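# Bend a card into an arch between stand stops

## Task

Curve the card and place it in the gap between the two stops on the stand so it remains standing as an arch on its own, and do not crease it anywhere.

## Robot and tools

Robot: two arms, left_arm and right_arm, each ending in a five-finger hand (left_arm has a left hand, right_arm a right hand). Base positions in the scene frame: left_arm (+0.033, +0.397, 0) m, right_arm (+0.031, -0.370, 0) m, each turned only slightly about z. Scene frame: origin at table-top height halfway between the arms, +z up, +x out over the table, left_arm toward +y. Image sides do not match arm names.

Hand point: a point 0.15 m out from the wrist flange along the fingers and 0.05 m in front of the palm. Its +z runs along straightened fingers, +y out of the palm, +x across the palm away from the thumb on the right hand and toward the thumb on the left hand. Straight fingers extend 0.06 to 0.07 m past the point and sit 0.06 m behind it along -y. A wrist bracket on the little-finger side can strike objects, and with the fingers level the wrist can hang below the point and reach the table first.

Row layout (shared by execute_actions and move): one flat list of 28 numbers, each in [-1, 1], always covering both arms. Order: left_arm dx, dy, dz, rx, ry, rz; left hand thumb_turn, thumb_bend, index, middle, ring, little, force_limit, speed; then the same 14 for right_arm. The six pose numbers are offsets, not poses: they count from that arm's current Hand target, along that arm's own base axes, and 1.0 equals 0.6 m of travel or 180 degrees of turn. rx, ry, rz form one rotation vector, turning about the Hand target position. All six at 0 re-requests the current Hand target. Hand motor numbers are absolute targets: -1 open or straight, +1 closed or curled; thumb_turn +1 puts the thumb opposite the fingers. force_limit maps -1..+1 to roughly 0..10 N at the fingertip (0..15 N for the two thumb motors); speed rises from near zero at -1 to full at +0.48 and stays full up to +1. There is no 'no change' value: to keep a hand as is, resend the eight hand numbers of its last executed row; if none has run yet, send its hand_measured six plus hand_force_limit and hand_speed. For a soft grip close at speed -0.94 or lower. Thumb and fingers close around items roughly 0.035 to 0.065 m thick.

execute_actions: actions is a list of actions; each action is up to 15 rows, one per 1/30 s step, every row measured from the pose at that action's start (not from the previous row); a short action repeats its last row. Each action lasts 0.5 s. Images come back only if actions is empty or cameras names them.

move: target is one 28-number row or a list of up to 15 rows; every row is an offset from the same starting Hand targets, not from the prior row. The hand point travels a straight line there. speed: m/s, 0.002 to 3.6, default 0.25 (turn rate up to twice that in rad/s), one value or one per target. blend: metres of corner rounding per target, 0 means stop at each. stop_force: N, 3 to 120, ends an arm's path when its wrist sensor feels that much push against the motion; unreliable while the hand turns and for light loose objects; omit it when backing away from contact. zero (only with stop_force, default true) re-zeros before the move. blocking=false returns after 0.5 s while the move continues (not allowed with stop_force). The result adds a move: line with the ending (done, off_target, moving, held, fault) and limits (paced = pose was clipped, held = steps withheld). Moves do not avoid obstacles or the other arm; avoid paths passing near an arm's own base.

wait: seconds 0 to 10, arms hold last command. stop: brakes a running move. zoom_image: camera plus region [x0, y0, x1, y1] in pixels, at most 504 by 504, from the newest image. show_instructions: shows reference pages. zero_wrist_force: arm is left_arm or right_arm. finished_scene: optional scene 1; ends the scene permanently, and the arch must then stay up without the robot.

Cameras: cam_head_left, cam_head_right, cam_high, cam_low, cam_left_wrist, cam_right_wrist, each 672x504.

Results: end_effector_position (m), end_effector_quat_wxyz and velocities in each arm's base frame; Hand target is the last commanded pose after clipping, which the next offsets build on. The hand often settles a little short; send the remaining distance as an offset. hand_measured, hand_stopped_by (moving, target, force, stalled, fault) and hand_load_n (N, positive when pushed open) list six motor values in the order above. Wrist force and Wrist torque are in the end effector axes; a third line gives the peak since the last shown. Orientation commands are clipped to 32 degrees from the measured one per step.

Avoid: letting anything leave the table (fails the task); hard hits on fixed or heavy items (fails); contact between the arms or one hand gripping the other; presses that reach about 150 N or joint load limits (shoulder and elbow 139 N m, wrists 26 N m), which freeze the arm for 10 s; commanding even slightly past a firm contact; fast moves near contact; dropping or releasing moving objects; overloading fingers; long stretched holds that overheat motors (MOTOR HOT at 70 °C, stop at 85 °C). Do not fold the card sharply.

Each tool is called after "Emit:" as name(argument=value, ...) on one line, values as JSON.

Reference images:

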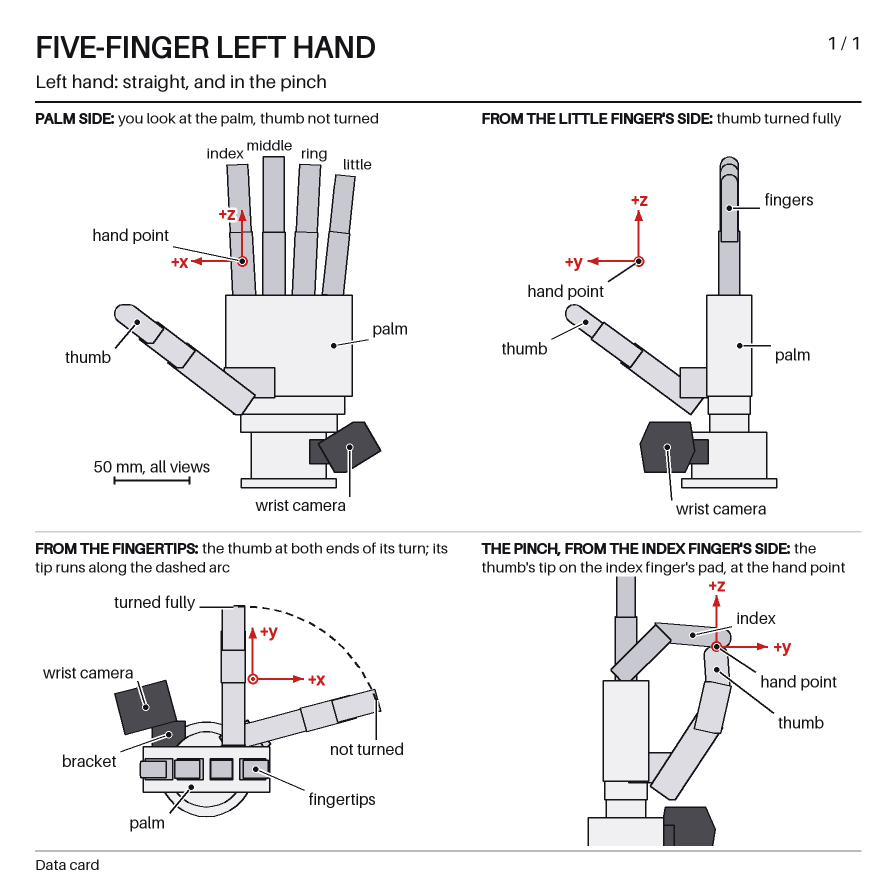

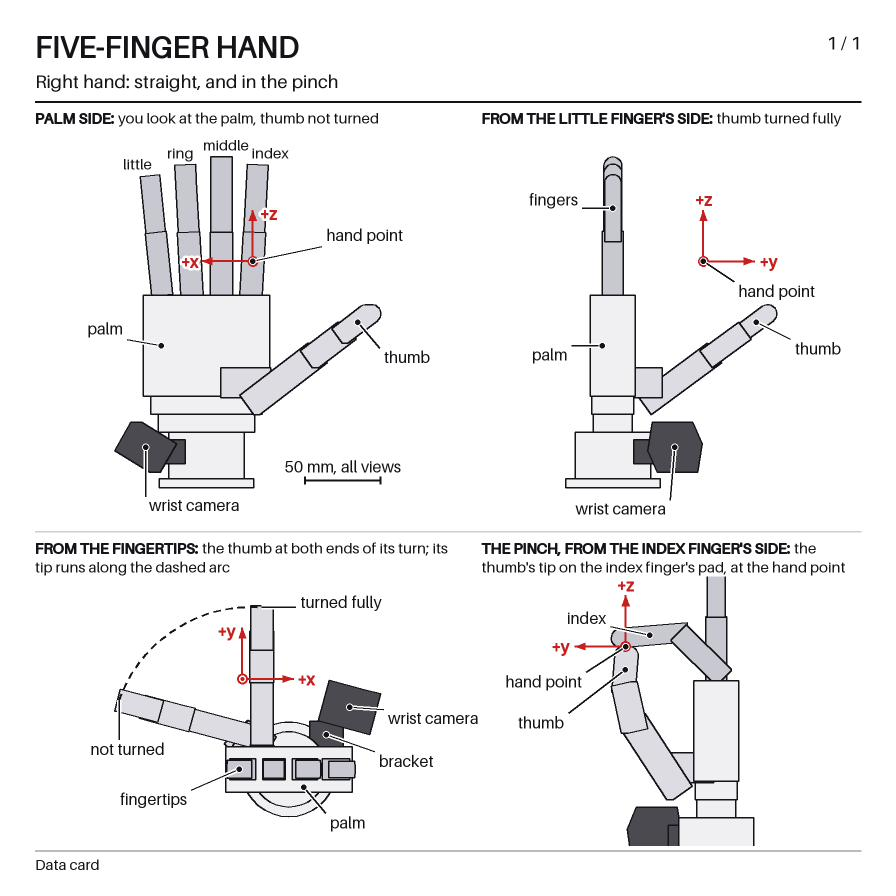

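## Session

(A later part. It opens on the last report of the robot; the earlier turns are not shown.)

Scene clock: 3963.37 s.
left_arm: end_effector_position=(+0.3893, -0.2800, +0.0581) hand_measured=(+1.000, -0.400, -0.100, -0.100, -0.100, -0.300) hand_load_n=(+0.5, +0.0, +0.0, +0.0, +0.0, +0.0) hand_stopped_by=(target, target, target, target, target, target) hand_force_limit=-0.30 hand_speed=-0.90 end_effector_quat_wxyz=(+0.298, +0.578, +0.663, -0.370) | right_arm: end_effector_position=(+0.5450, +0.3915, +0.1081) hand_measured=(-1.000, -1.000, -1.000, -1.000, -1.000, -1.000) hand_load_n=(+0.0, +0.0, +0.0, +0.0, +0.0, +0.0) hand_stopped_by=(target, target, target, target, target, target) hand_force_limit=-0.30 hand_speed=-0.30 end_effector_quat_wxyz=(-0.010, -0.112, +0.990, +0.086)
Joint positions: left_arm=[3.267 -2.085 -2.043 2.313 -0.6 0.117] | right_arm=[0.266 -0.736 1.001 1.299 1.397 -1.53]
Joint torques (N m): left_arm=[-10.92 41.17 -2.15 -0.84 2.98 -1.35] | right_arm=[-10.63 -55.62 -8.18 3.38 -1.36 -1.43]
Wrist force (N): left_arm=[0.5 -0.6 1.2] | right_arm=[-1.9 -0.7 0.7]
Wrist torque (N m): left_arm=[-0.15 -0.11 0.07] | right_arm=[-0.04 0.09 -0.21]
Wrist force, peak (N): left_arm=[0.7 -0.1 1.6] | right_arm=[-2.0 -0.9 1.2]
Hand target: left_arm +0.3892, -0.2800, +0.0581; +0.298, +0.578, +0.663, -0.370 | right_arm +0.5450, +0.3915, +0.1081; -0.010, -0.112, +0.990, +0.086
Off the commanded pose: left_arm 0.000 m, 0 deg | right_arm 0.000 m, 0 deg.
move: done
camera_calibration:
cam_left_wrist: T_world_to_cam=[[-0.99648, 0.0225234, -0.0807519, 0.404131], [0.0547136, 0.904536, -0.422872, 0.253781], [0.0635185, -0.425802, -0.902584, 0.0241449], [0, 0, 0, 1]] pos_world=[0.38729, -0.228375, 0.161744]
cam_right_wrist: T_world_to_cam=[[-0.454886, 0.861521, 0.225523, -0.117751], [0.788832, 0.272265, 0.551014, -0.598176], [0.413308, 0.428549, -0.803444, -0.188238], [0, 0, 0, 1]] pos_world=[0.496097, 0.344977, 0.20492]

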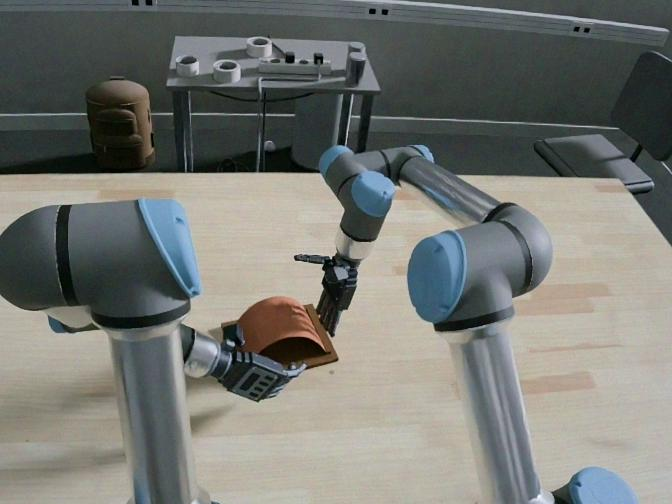

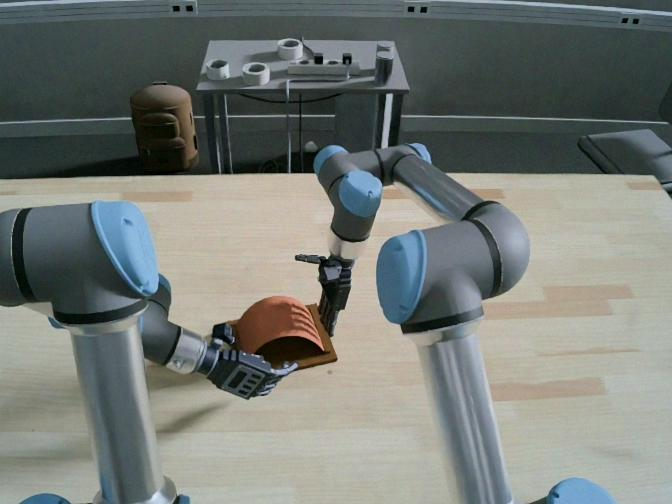

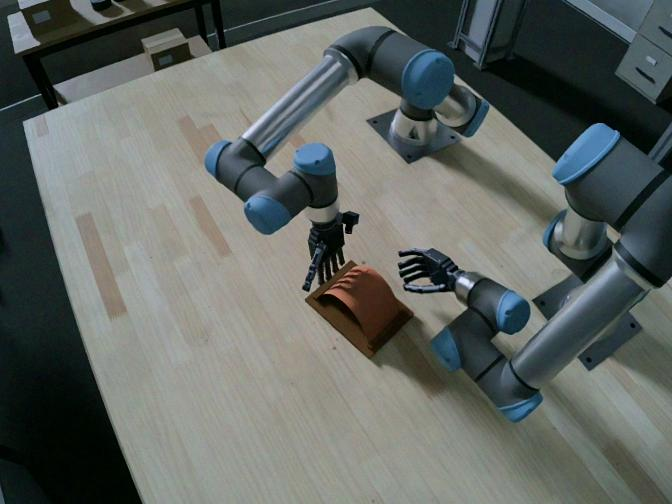

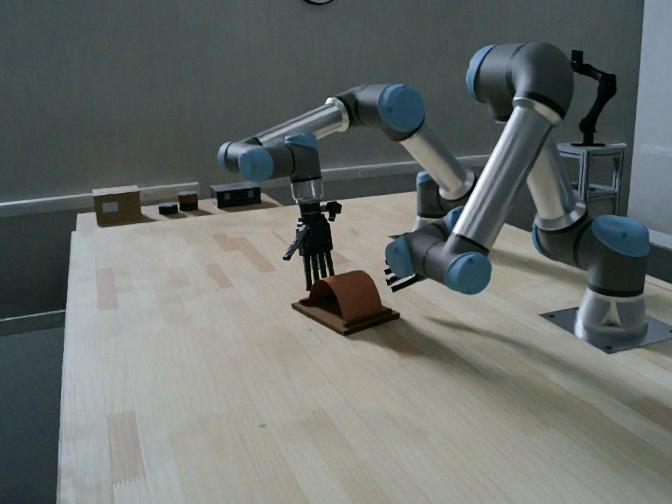

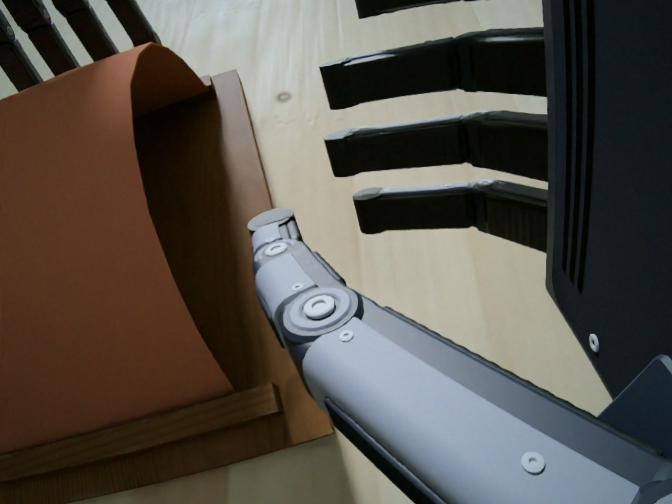

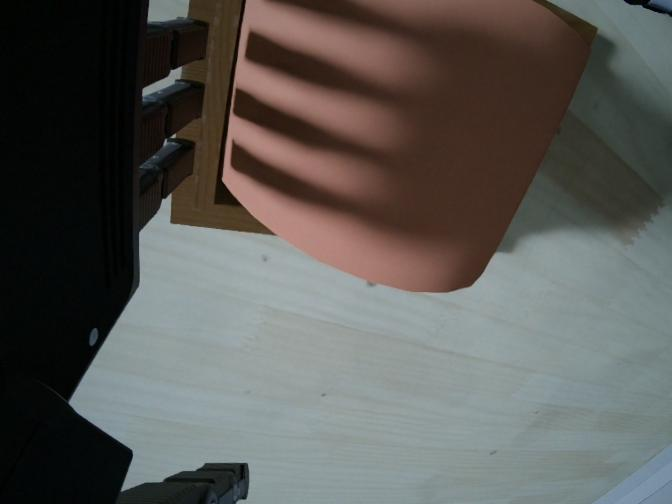

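Emit:
move(target=[0.0389,-0.1449,0,0,0,0,1,-0.4,-0.1,-0.1,-0.1,-0.3,-0.3,-0.9,0,0,0,0,0,0,-1,-1,-1,-1,-1,-1,-0.3,-0.3], speed=0.06, cameras=["cam_left_wrist"])

Emit:
zoom_image(camera="cam_left_wrist", region=[100, 150, 300, 300])

Scene clock: 4199.73 s.
left_arm: end_effector_position=(+0.4126, -0.3669, +0.0581) hand_measured=(+1.000, -0.400, -0.100, -0.100, -0.100, -0.300) hand_load_n=(+0.0, +0.0, +0.0, +0.0, -0.5, +0.0) hand_stopped_by=(target, target, target, target, target, target) hand_force_limit=-0.30 hand_speed=-0.90 end_effector_quat_wxyz=(+0.298, +0.578, +0.663, -0.370) | right_arm: end_effector_position=(+0.5450, +0.3915, +0.1081) hand_measured=(-1.000, -1.000, -1.000, -1.000, -1.000, -1.000) hand_load_n=(+0.0, +0.0, +0.0, +0.0, +0.0, +0.0) hand_stopped_by=(target, target, target, target, target, target) hand_force_limit=-0.30 hand_speed=-0.30 end_effector_quat_wxyz=(-0.010, -0.112, +0.990, +0.086)
Joint positions: left_arm=[3.022 -2.104 -1.858 2.513 -0.585 -0.322] | right_arm=[0.266 -0.736 1.001 1.299 1.397 -1.53]
Joint torques (N m): left_arm=[-11.03 19.55 24.87 -0.49 -0.85 -1.33] | right_arm=[-10.86 -55.37 -8.43 2.96 -1.33 -1.49]
Wrist force (N): left_arm=[0.3 -0.6 1.2] | right_arm=[-1.8 -0.8 1.1]
Wrist torque (N m): left_arm=[-0.15 -0.06 0.08] | right_arm=[-0.07 0.07 -0.20]
Wrist force, peak (N): left_arm=[0.3 -0.8 1.4] | right_arm=[-2.1 -0.7 1.1]
Hand target: left_arm +0.4126, -0.3670, +0.0581; +0.298, +0.578, +0.663, -0.370 | right_arm +0.5450, +0.3915, +0.1081; -0.010, -0.112, +0.990, +0.086
Off the commanded pose: left_arm 0.000 m, 0 deg | right_arm 0.000 m, 0 deg.
move: done
camera_calibration:
cam_left_wrist: T_world_to_cam=[[-0.996481, 0.0226481, -0.0807021, 0.429341], [0.0548052, 0.904532, -0.422869, 0.331161], [0.0634204, -0.425804, -0.90259, -0.0143392], [0, 0, 0, 1]] pos_world=[0.41059, -0.315375, 0.161744]
Images, in order (width x height): cam_left_wrist 672x504.

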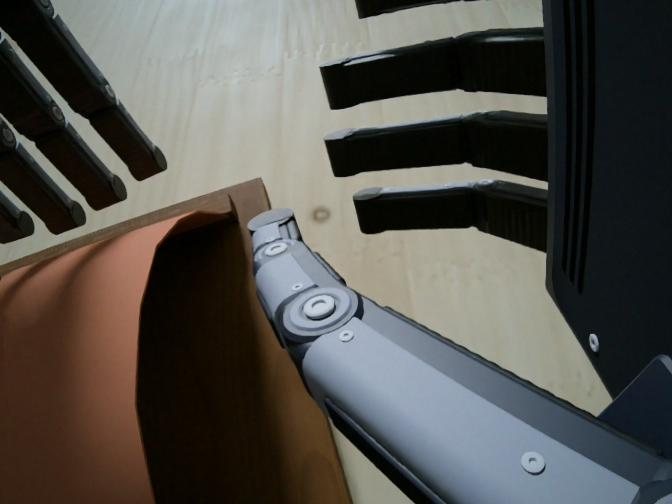

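Scaled by 2.520 from the camera's 672x504 image, which has a finer 960x720 frame.

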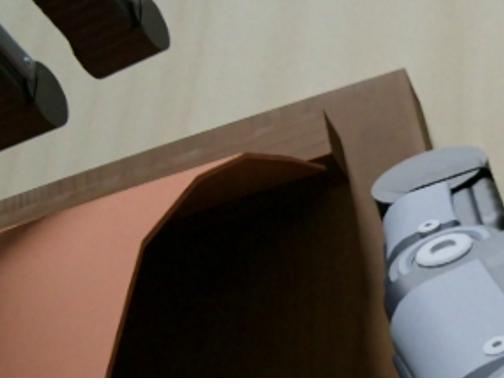

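Emit:
zoom_image(camera="cam_left_wrist", region=[190, 180, 270, 240])

Scaled by 6.300 from the camera's 672x504 image, which has a finer 960x720 frame.

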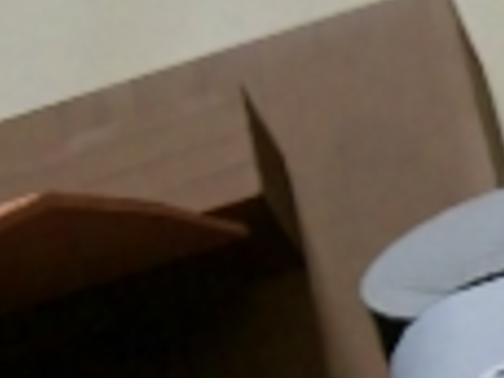

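Emit:
move(target=[[-0.0389,0.1449,0,0,0,0,1,-0.4,-0.1,-0.1,-0.1,-0.3,-0.3,-0.9,0,0,0,0,0,0,-1,-1,-1,-1,-1,-1,-0.3,-0.3],[-0.0389,0.1449,0,0,0,0,1,-0.4,-0.1,-0.1,-0.1,-0.3,-0.3,-0.9,-0.1713,-0.0734,0,0,0,0,-1,-1,-1,-1,-1,-1,-0.3,-0.3]], speed=0.08, cameras=["all"])

Scene clock: 4274.00 s.
left_arm: end_effector_position=(+0.3892, -0.2800, +0.0581) hand_measured=(+1.000, -0.400, -0.100, -0.100, -0.100, -0.300) hand_load_n=(+0.0, +0.0, +0.0, +0.0, +0.0, +0.0) hand_stopped_by=(target, target, target, target, target, target) hand_force_limit=-0.30 hand_speed=-0.90 end_effector_quat_wxyz=(+0.298, +0.578, +0.663, -0.370) | right_arm: end_effector_position=(+0.4422, +0.3475, +0.1081) hand_measured=(-1.000, -1.000, -1.000, -1.000, -1.000, -1.000) hand_load_n=(+0.0, +0.0, +0.0, +0.0, +0.0, +0.0) hand_stopped_by=(target, target, target, target, target, target) hand_force_limit=-0.30 hand_speed=-0.30 end_effector_quat_wxyz=(-0.010, -0.112, +0.990, +0.086)
Joint positions: left_arm=[3.267 -2.085 -2.043 2.313 -0.6 0.117] | right_arm=[0.234 -1.003 1.47 1.103 1.397 -1.562]
Joint torques (N m): left_arm=[11.45 15.56 -2.76 -3.96 -0.73 1.33] | right_arm=[-10.89 -46.94 -7.62 0.19 -1.41 -1.37]
Wrist force (N): left_arm=[0.2 -1.0 1.3] | right_arm=[-1.7 -1.0 1.0]
Wrist torque (N m): left_arm=[-0.21 -0.06 -0.06] | right_arm=[-0.09 0.04 -0.20]
Wrist force, peak (N): left_arm=[0.6 -1.0 1.4] | right_arm=[-2.4 -0.6 1.0]
Hand target: left_arm +0.3892, -0.2800, +0.0581; +0.298, +0.578, +0.663, -0.370 | right_arm +0.4422, +0.3475, +0.1081; -0.010, -0.112, +0.990, +0.086
Off the commanded pose: left_arm 0.000 m, 0 deg | right_arm 0.000 m, 0 deg.
move: done
camera_calibration:
cam_left_wrist: T_world_to_cam=[[-0.99648, 0.0225234, -0.0807519, 0.404131], [0.0547136, 0.904536, -0.422872, 0.253781], [0.0635185, -0.425802, -0.902584, 0.0241449], [0, 0, 0, 1]] pos_world=[0.38729, -0.228375, 0.161744]
cam_right_wrist: T_world_to_cam=[[-0.454869, 0.861527, 0.225535, -0.126617], [0.788842, 0.272246, 0.551009, -0.505102], [0.413308, 0.428548, -0.803444, -0.126894], [0, 0, 0, 1]] pos_world=[0.393297, 0.300977, 0.20492]

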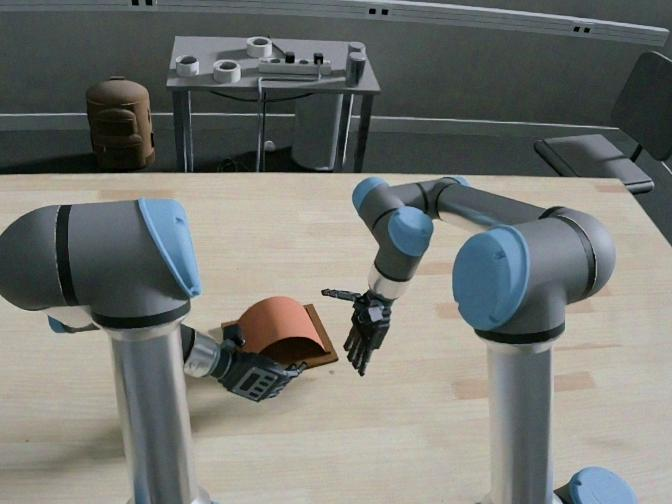

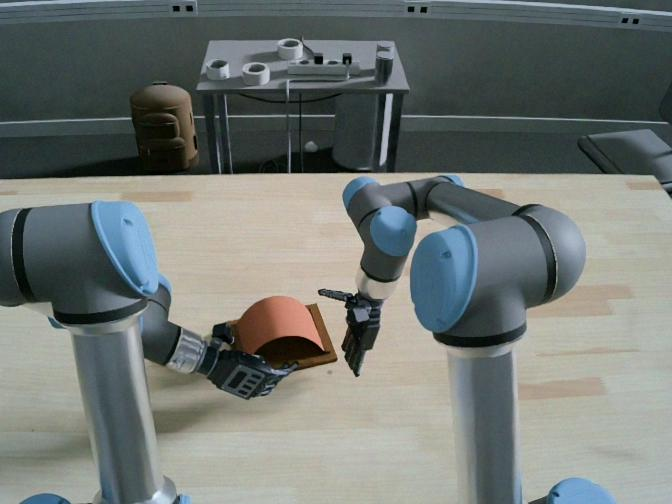

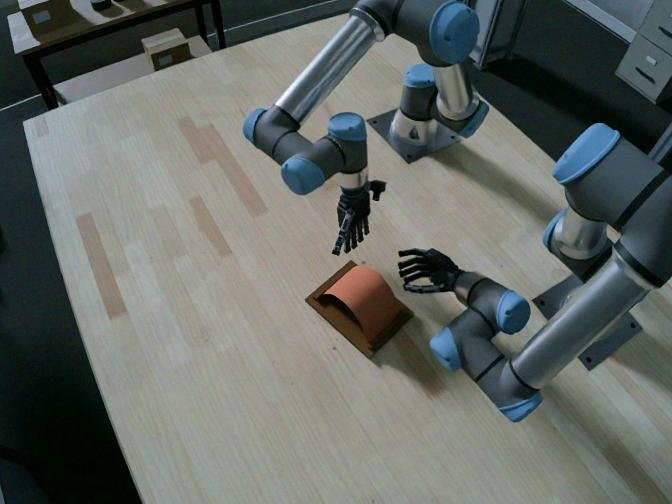

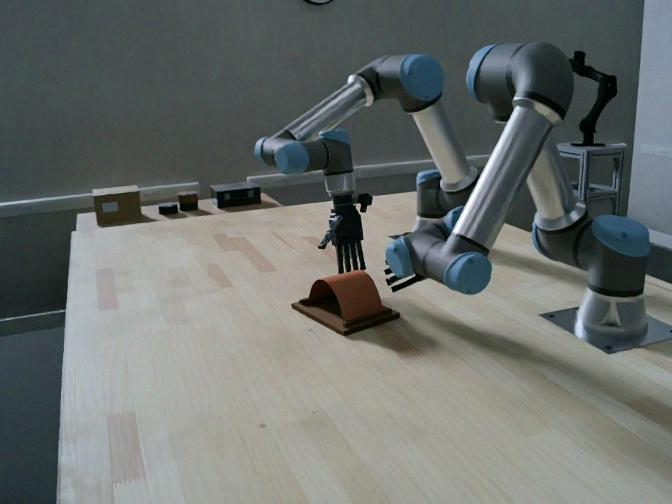

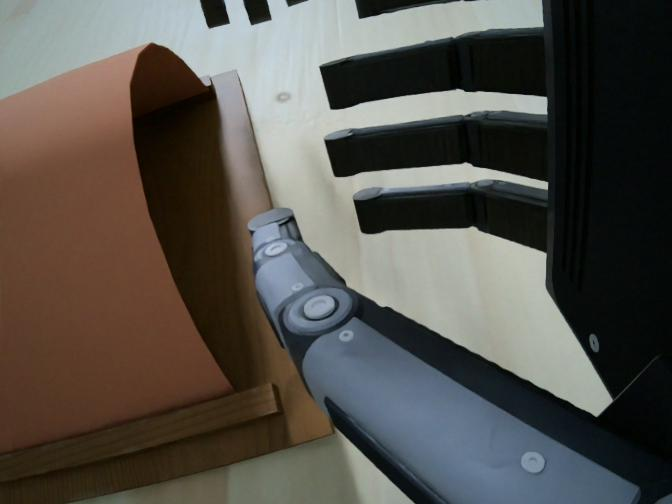

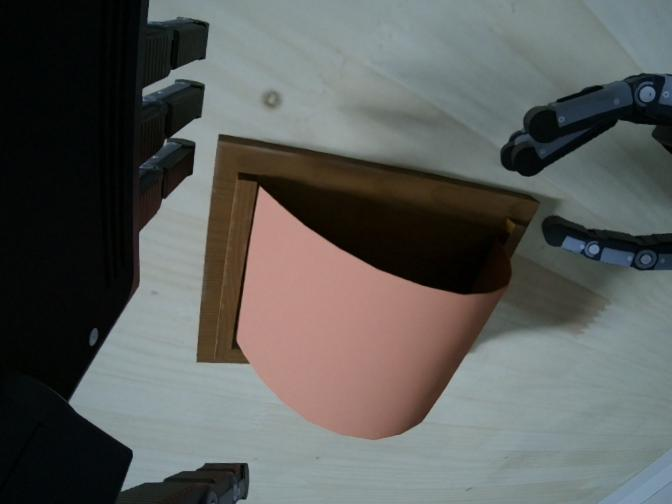

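Emit:
zoom_image(camera="cam_right_wrist", region=[200, 160, 300, 260])

Emit:
zoom_image(camera="cam_right_wrist", region=[200, 270, 300, 370])

Emit:
zoom_image(camera="cam_right_wrist", region=[460, 200, 550, 300])

Scaled by 5.040 from the camera's 672x504 image, which has a finer 960x720 frame.

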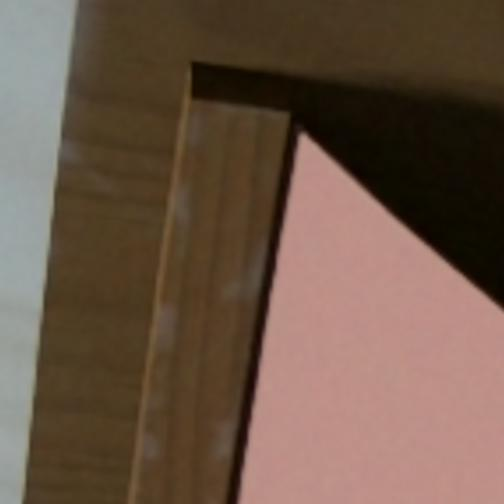

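Scaled by 5.040 from the camera's 672x504 image, which has a finer 960x720 frame.

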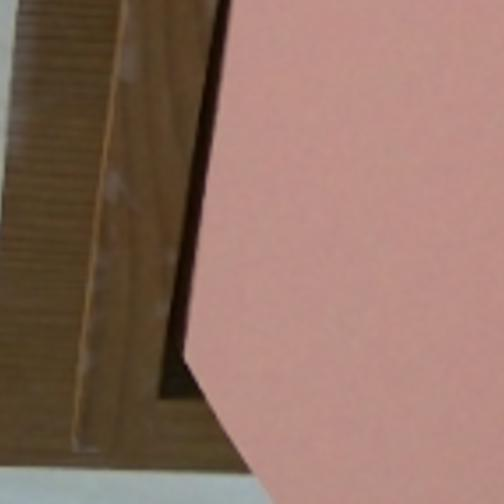

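Scaled by 5.040 from the camera's 672x504 image, which has a finer 960x720 frame.

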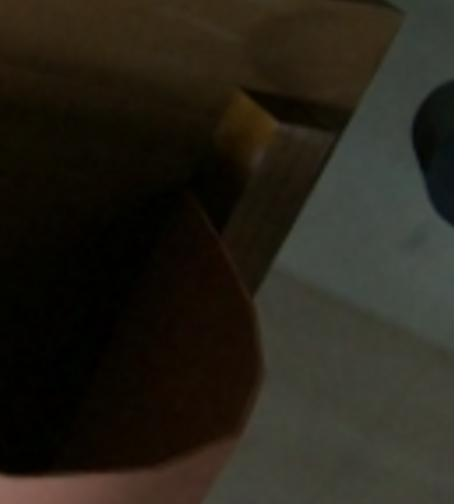

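Emit:
move(target=[[0,0,0,0,0,0,1,-0.4,-0.1,-0.1,-0.1,-0.3,-0.3,-0.9,0.0223,-0.0975,0.0833,0,0,0,-1,-1,-1,-1,-1,-1,-0.3,-0.3],[0,0,0,0,0,0,1,-0.4,-0.1,-0.1,-0.1,-0.3,-0.3,-0.9,0.3297,-0.0458,0.0833,0,0,0.49,-1,-1,-1,-1,-1,-1,-0.3,-0.3]], speed=0.2, blend=0.02, cameras=["cam_head_right", "cam_high", "cam_right_wrist"])

Scene clock: 4373.30 s.
left_arm: end_effector_position=(+0.3892, -0.2800, +0.0581) hand_measured=(+1.000, -0.400, -0.100, -0.100, -0.100, -0.300) hand_load_n=(+0.0, +0.0, +0.0, +0.0, +0.0, +0.0) hand_stopped_by=(target, target, target, target, target, target) hand_force_limit=-0.30 hand_speed=-0.90 end_effector_quat_wxyz=(+0.298, +0.578, +0.663, -0.370) | right_arm: end_effector_position=(+0.6386, +0.3195, +0.1575) hand_measured=(-1.000, -1.000, -1.000, -1.000, -1.000, -1.000) hand_load_n=(+0.0, +0.0, +0.5, +0.0, +0.0, +0.0) hand_stopped_by=(target, target, target, target, target, target) hand_force_limit=-0.30 hand_speed=-0.30 end_effector_quat_wxyz=(-0.144, +0.730, -0.667, +0.033)
Joint positions: left_arm=[3.267 -2.085 -2.043 2.313 -0.6 0.117] | right_arm=[0.18 -0.356 0.035 1.62 1.45 -3.036]
Joint torques (N m): left_arm=[11.81 15.69 -2.63 -3.91 0.07 1.24] | right_arm=[14.71 -64.66 -26.93 -0.2 0.87 -1.59]
Wrist force (N): left_arm=[0.4 -0.3 1.1] | right_arm=[-1.2 -0.5 0.4]
Wrist torque (N m): left_arm=[-0.10 -0.09 -0.07] | right_arm=[-0.07 0.01 -0.05]
Wrist force, peak (N): left_arm=[0.6 -0.8 1.5] | right_arm=[-1.7 0.0 2.0]
Hand target: left_arm +0.3892, -0.2800, +0.0581; +0.298, +0.578, +0.663, -0.370 | right_arm +0.6400, +0.3200, +0.1581; +0.067, +0.769, -0.633, -0.055
Off the commanded pose: left_arm 0.000 m, 0 deg | right_arm 0.002 m, 27 deg.
elbow stopped short (right arm): the move would have taken joint 3 (elbow) straighter than the controller allows.
move: off_target (right_arm)
camera_calibration:
cam_right_wrist: T_world_to_cam=[[-0.919003, -0.323187, -0.225797, 0.721733], [-0.393455, 0.715433, 0.577364, -0.0703026], [-0.0250541, 0.61944, -0.784644, 0.0596736], [0, 0, 0, 1]] pos_world=[0.637109, 0.246588, 0.250378]
Images, in order (width x height): cam_head_right 672x504, cam_high 672x504, cam_right_wrist 672x504.

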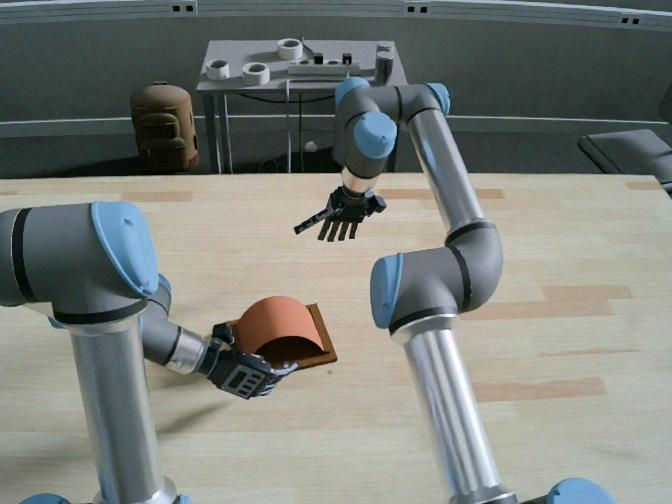

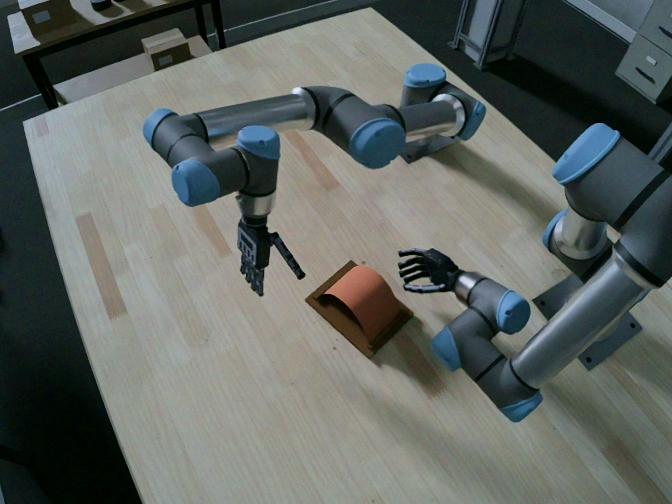

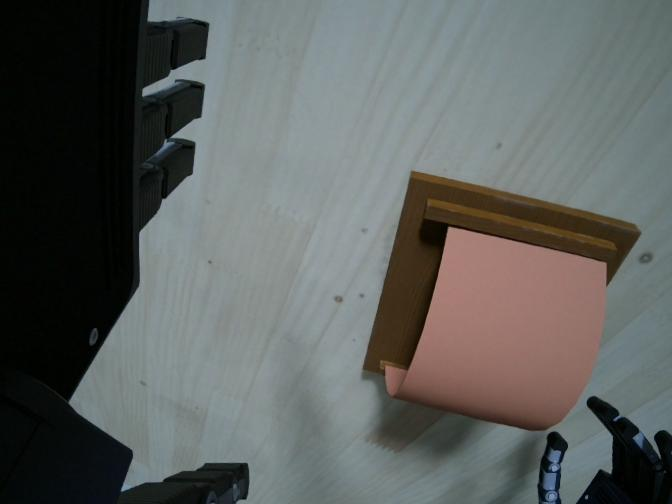

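Emit:
zoom_image(camera="cam_right_wrist", region=[400, 170, 500, 270])

Emit:
zoom_image(camera="cam_right_wrist", region=[560, 200, 650, 300])

Emit:
zoom_image(camera="cam_right_wrist", region=[350, 330, 450, 430])

Scaled by 5.040 from the camera's 672x504 image, which has a finer 960x720 frame.

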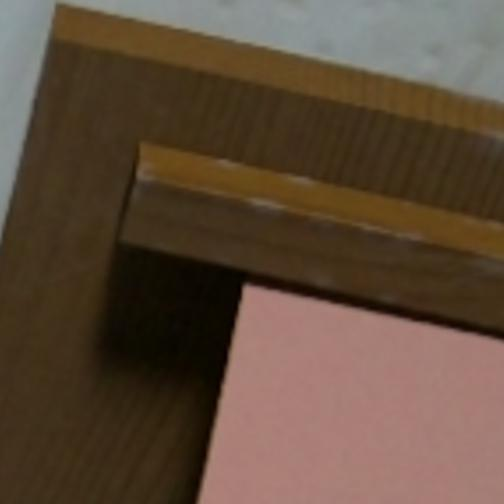

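Scaled by 5.040 from the camera's 672x504 image, which has a finer 960x720 frame.

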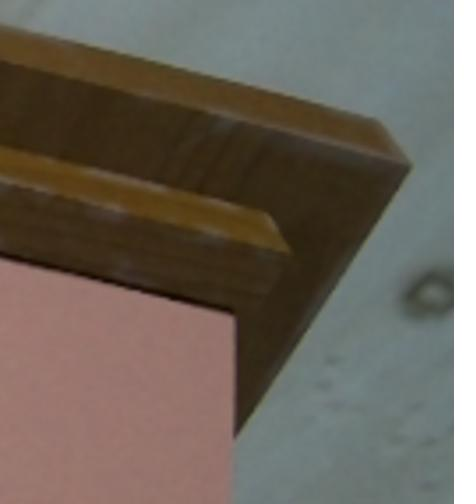

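Scaled by 5.040 from the camera's 672x504 image, which has a finer 960x720 frame.

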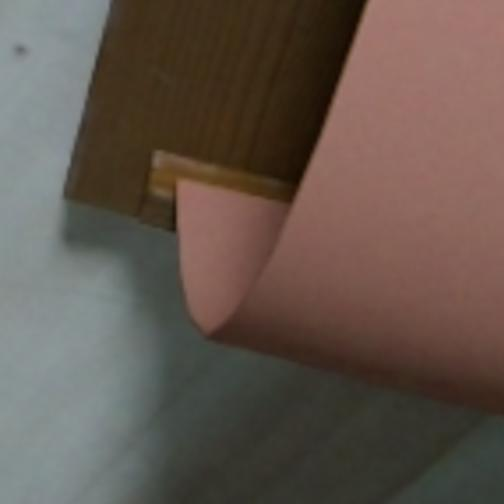

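Emit:
move(target=[[0,0,0,0,0,0,1,-0.4,-0.1,-0.1,-0.1,-0.3,-0.3,-0.9,-0.3073,-0.0517,0,0,0,-0.49,-1,-1,-1,-1,-1,-1,-0.3,-0.3],[0,0,0,0,0,0,1,-0.4,-0.1,-0.1,-0.1,-0.3,-0.3,-0.9,-0.346,0.1173,0,0,0,-0.49,-1,-1,-1,-1,-1,-1,-0.3,-0.3],[0,0,0,0,0,0,1,-0.4,-0.1,-0.1,-0.1,-0.3,-0.3,-0.9,-0.346,0.1173,-0.0833,0,0,-0.49,-1,-1,-1,-1,-1,-1,-0.3,-0.3]], speed=[0.2, 0.1, 0.06], cameras=["all"])

Scene clock: 4497.33 s.
left_arm: end_effector_position=(+0.3892, -0.2800, +0.0581) hand_measured=(+1.000, -0.400, -0.100, -0.100, -0.100, -0.300) hand_load_n=(+0.0, +0.0, +0.0, +0.0, +0.0, +0.0) hand_stopped_by=(target, target, target, target, target, target) hand_force_limit=-0.30 hand_speed=-0.90 end_effector_quat_wxyz=(+0.298, +0.578, +0.663, -0.370) | right_arm: end_effector_position=(+0.4324, +0.3904, +0.1082) hand_measured=(-1.000, -1.000, -1.000, -1.000, -1.000, -1.000) hand_load_n=(+0.0, +0.0, +0.0, +0.0, +0.0, +0.0) hand_stopped_by=(target, target, target, target, target, target) hand_force_limit=-0.30 hand_speed=-0.30 end_effector_quat_wxyz=(-0.010, -0.112, +0.990, +0.086)
Joint positions: left_arm=[3.267 -2.085 -2.043 2.313 -0.6 0.117] | right_arm=[0.324 -0.974 1.417 1.111 1.397 -1.471]
Joint torques (N m): left_arm=[10.99 15.86 -1.78 -3.88 1.1 1.31] | right_arm=[12.26 -30.52 -7.18 0.35 -0.66 2.05]
Wrist force (N): left_arm=[0.5 -0.5 1.0] | right_arm=[-1.6 -0.9 0.8]
Wrist torque (N m): left_arm=[-0.13 -0.11 -0.06] | right_arm=[-0.08 0.03 -0.28]
Wrist force, peak (N): left_arm=[0.4 -0.7 1.7] | right_arm=[-1.9 -2.4 0.8]
Hand target: left_arm +0.3892, -0.2800, +0.0581; +0.298, +0.578, +0.663, -0.370 | right_arm +0.4324, +0.3904, +0.1081; -0.010, -0.112, +0.990, +0.086
Off the commanded pose: left_arm 0.000 m, 0 deg | right_arm 0.000 m, 0 deg.
move: done
camera_calibration:
cam_left_wrist: T_world_to_cam=[[-0.99648, 0.0225234, -0.0807519, 0.404131], [0.0547136, 0.904536, -0.422872, 0.253781], [0.0635185, -0.425802, -0.902584, 0.0241449], [0, 0, 0, 1]] pos_world=[0.38729, -0.228375, 0.161744]
cam_right_wrist: T_world_to_cam=[[-0.454886, 0.861521, 0.225523, -0.168024], [0.788832, 0.272265, 0.551014, -0.509054], [0.413308, 0.428549, -0.803444, -0.141228], [0, 0, 0, 1]] pos_world=[0.383497, 0.343877, 0.20492]

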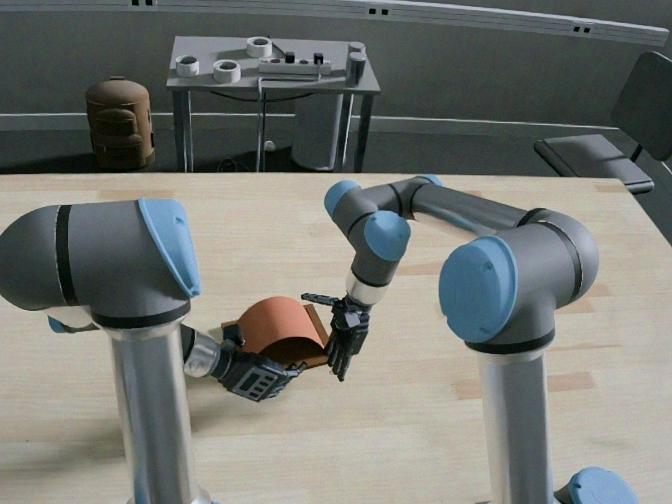

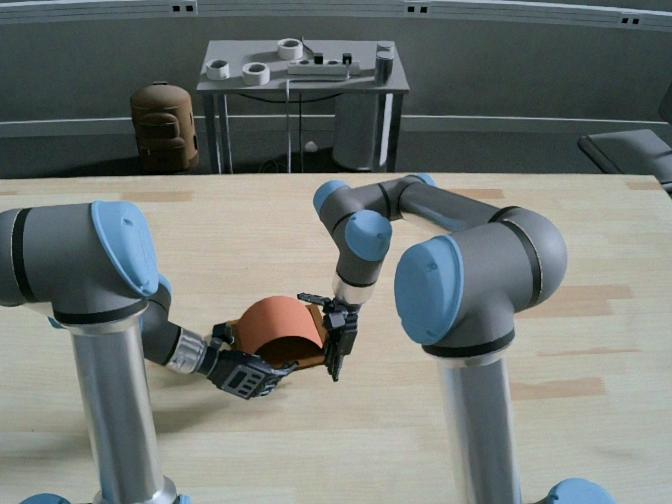

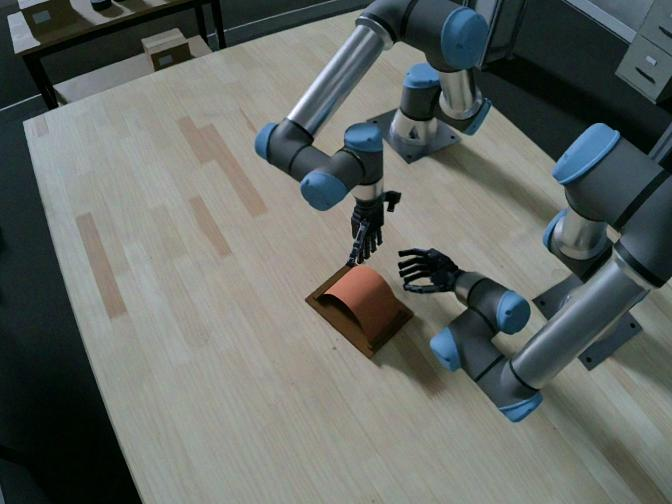

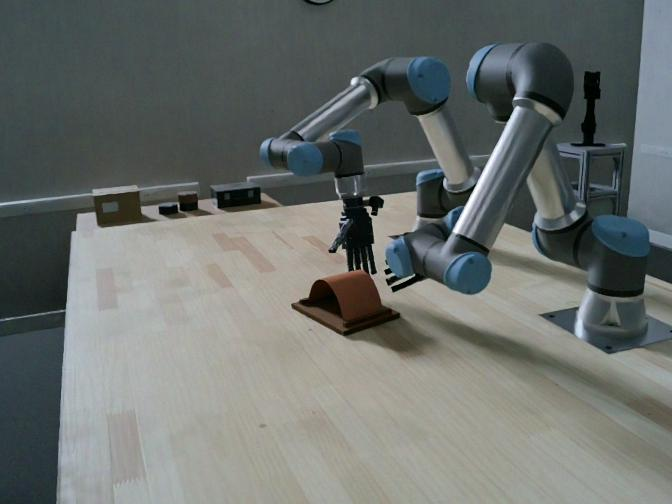

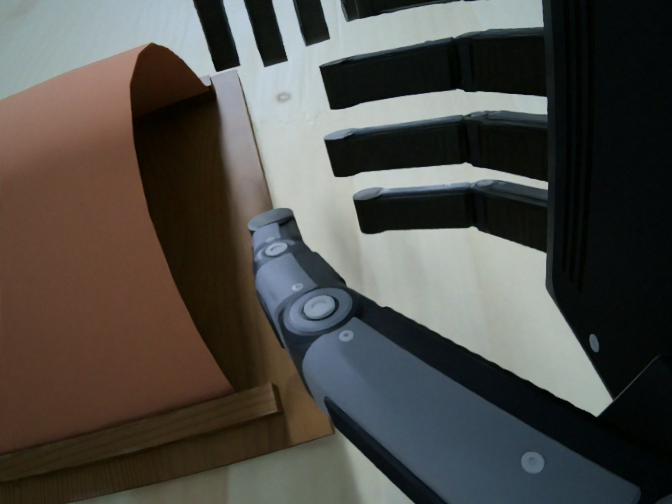

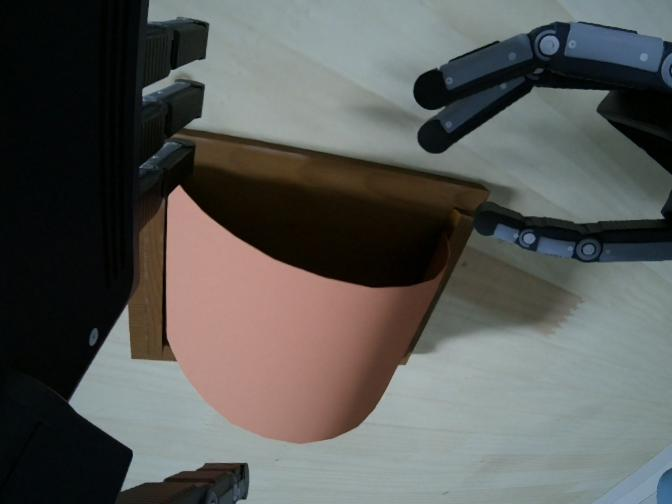

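Emit:
zoom_image(camera="cam_right_wrist", region=[130, 120, 230, 220])

Emit:
zoom_image(camera="cam_left_wrist", region=[130, 0, 270, 120])

Scaled by 5.040 from the camera's 672x504 image, which has a finer 960x720 frame.

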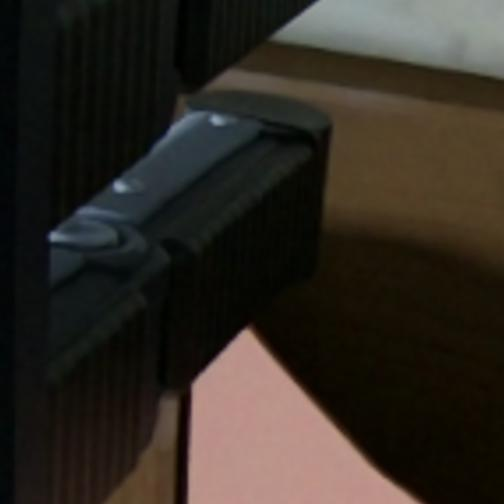

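Scaled by 3.600 from the camera's 672x504 image, which has a finer 960x720 frame.

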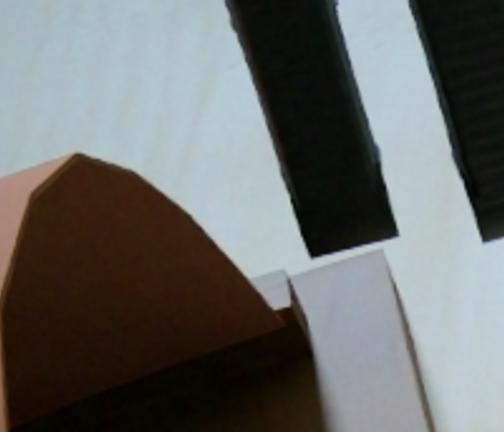

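Emit:
move(target=[[0,0,0,0,0,0,1,-0.4,-0.1,-0.1,-0.1,-0.3,-0.3,-0.9,-0.0019,0.0082,-0.0058,0,0,0,-1,-1,-1,-1,-1,-1,-0.3,-0.3],[0,0,0,0,0,0,1,-0.4,-0.1,-0.1,-0.1,-0.3,-0.3,-0.9,0.0079,0.0104,-0.0058,0,0,0,-1,-1,-1,-1,-1,-1,-0.3,-0.3]], speed=0.02, cameras=["cam_left_wrist", "cam_right_wrist"])

Emit:
zoom_image(camera="cam_left_wrist", region=[130, 0, 270, 120])

Emit:
zoom_image(camera="cam_right_wrist", region=[130, 120, 230, 220])

Scene clock: 4525.33 s.
left_arm: end_effector_position=(+0.3892, -0.2800, +0.0581) hand_measured=(+1.000, -0.400, -0.100, -0.100, -0.100, -0.300) hand_load_n=(+0.5, +0.0, -0.5, +0.0, +0.0, +0.0) hand_stopped_by=(target, target, target, target, target, target) hand_force_limit=-0.30 hand_speed=-0.90 end_effector_quat_wxyz=(+0.298, +0.578, +0.663, -0.370) | right_arm: end_effector_position=(+0.4371, +0.3966, +0.1046) hand_measured=(-1.000, -1.000, -1.000, -1.000, -1.000, -1.000) hand_load_n=(+0.0, +0.0, +0.0, +0.0, +0.0, +0.0) hand_stopped_by=(target, target, target, target, target, target) hand_force_limit=-0.30 hand_speed=-0.30 end_effector_quat_wxyz=(-0.010, -0.112, +0.990, +0.086)
Joint positions: left_arm=[3.267 -2.085 -2.043 2.313 -0.6 0.117] | right_arm=[0.333 -0.954 1.393 1.114 1.398 -1.462]
Joint torques (N m): left_arm=[11.03 16.26 -1.13 -3.91 1.5 1.2] | right_arm=[-11.02 -30.39 -27.11 4.78 0.21 -1.42]
Wrist force (N): left_arm=[0.4 -0.6 1.1] | right_arm=[-1.6 -1.0 1.0]
Wrist torque (N m): left_arm=[-0.15 -0.10 -0.05] | right_arm=[-0.10 0.03 -0.23]
Wrist force, peak (N): left_arm=[0.3 -0.7 1.6] | right_arm=[-1.8 -1.0 1.1]
Hand target: left_arm +0.3892, -0.2800, +0.0581; +0.298, +0.578, +0.663, -0.370 | right_arm +0.4372, +0.3966, +0.1046; -0.010, -0.112, +0.990, +0.086
Off the commanded pose: left_arm 0.000 m, 0 deg | right_arm 0.000 m, 0 deg.
move: done
camera_calibration:
cam_left_wrist: T_world_to_cam=[[-0.99648, 0.0225234, -0.0807519, 0.404131], [0.0547136, 0.904536, -0.422872, 0.253781], [0.0635185, -0.425802, -0.902584, 0.0241449], [0, 0, 0, 1]] pos_world=[0.38729, -0.228375, 0.161744]
cam_right_wrist: T_world_to_cam=[[-0.454886, 0.861521, 0.225523, -0.170438], [0.788832, 0.272265, 0.551014, -0.512521], [0.413308, 0.428549, -0.803444, -0.14864], [0, 0, 0, 1]] pos_world=[0.388197, 0.350077, 0.20142]
Images, in order (width x height): cam_left_wrist 672x504, cam_right_wrist 672x504.

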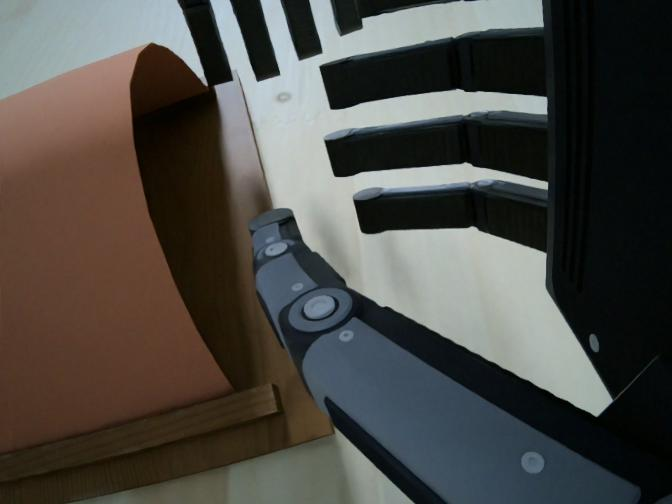

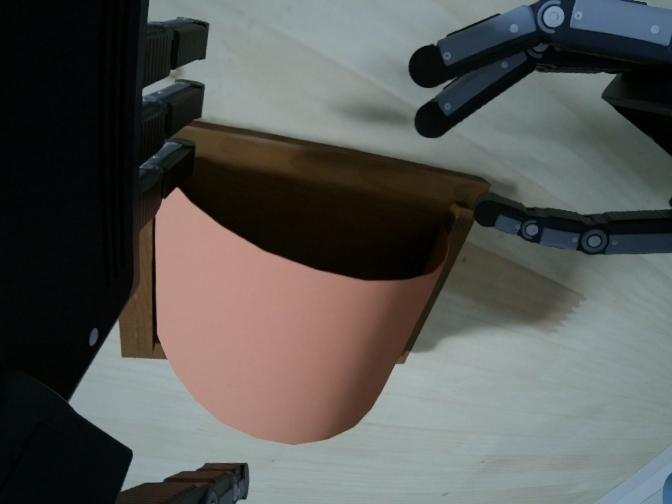

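Scaled by 3.600 from the camera's 672x504 image, which has a finer 960x720 frame.

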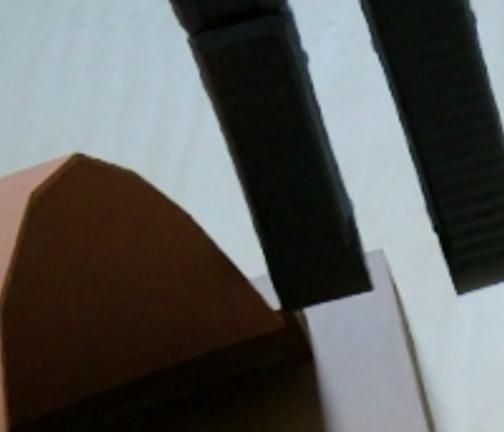

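Scaled by 5.040 from the camera's 672x504 image, which has a finer 960x720 frame.

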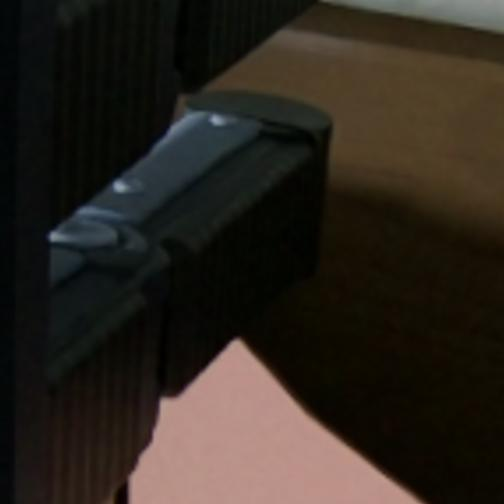

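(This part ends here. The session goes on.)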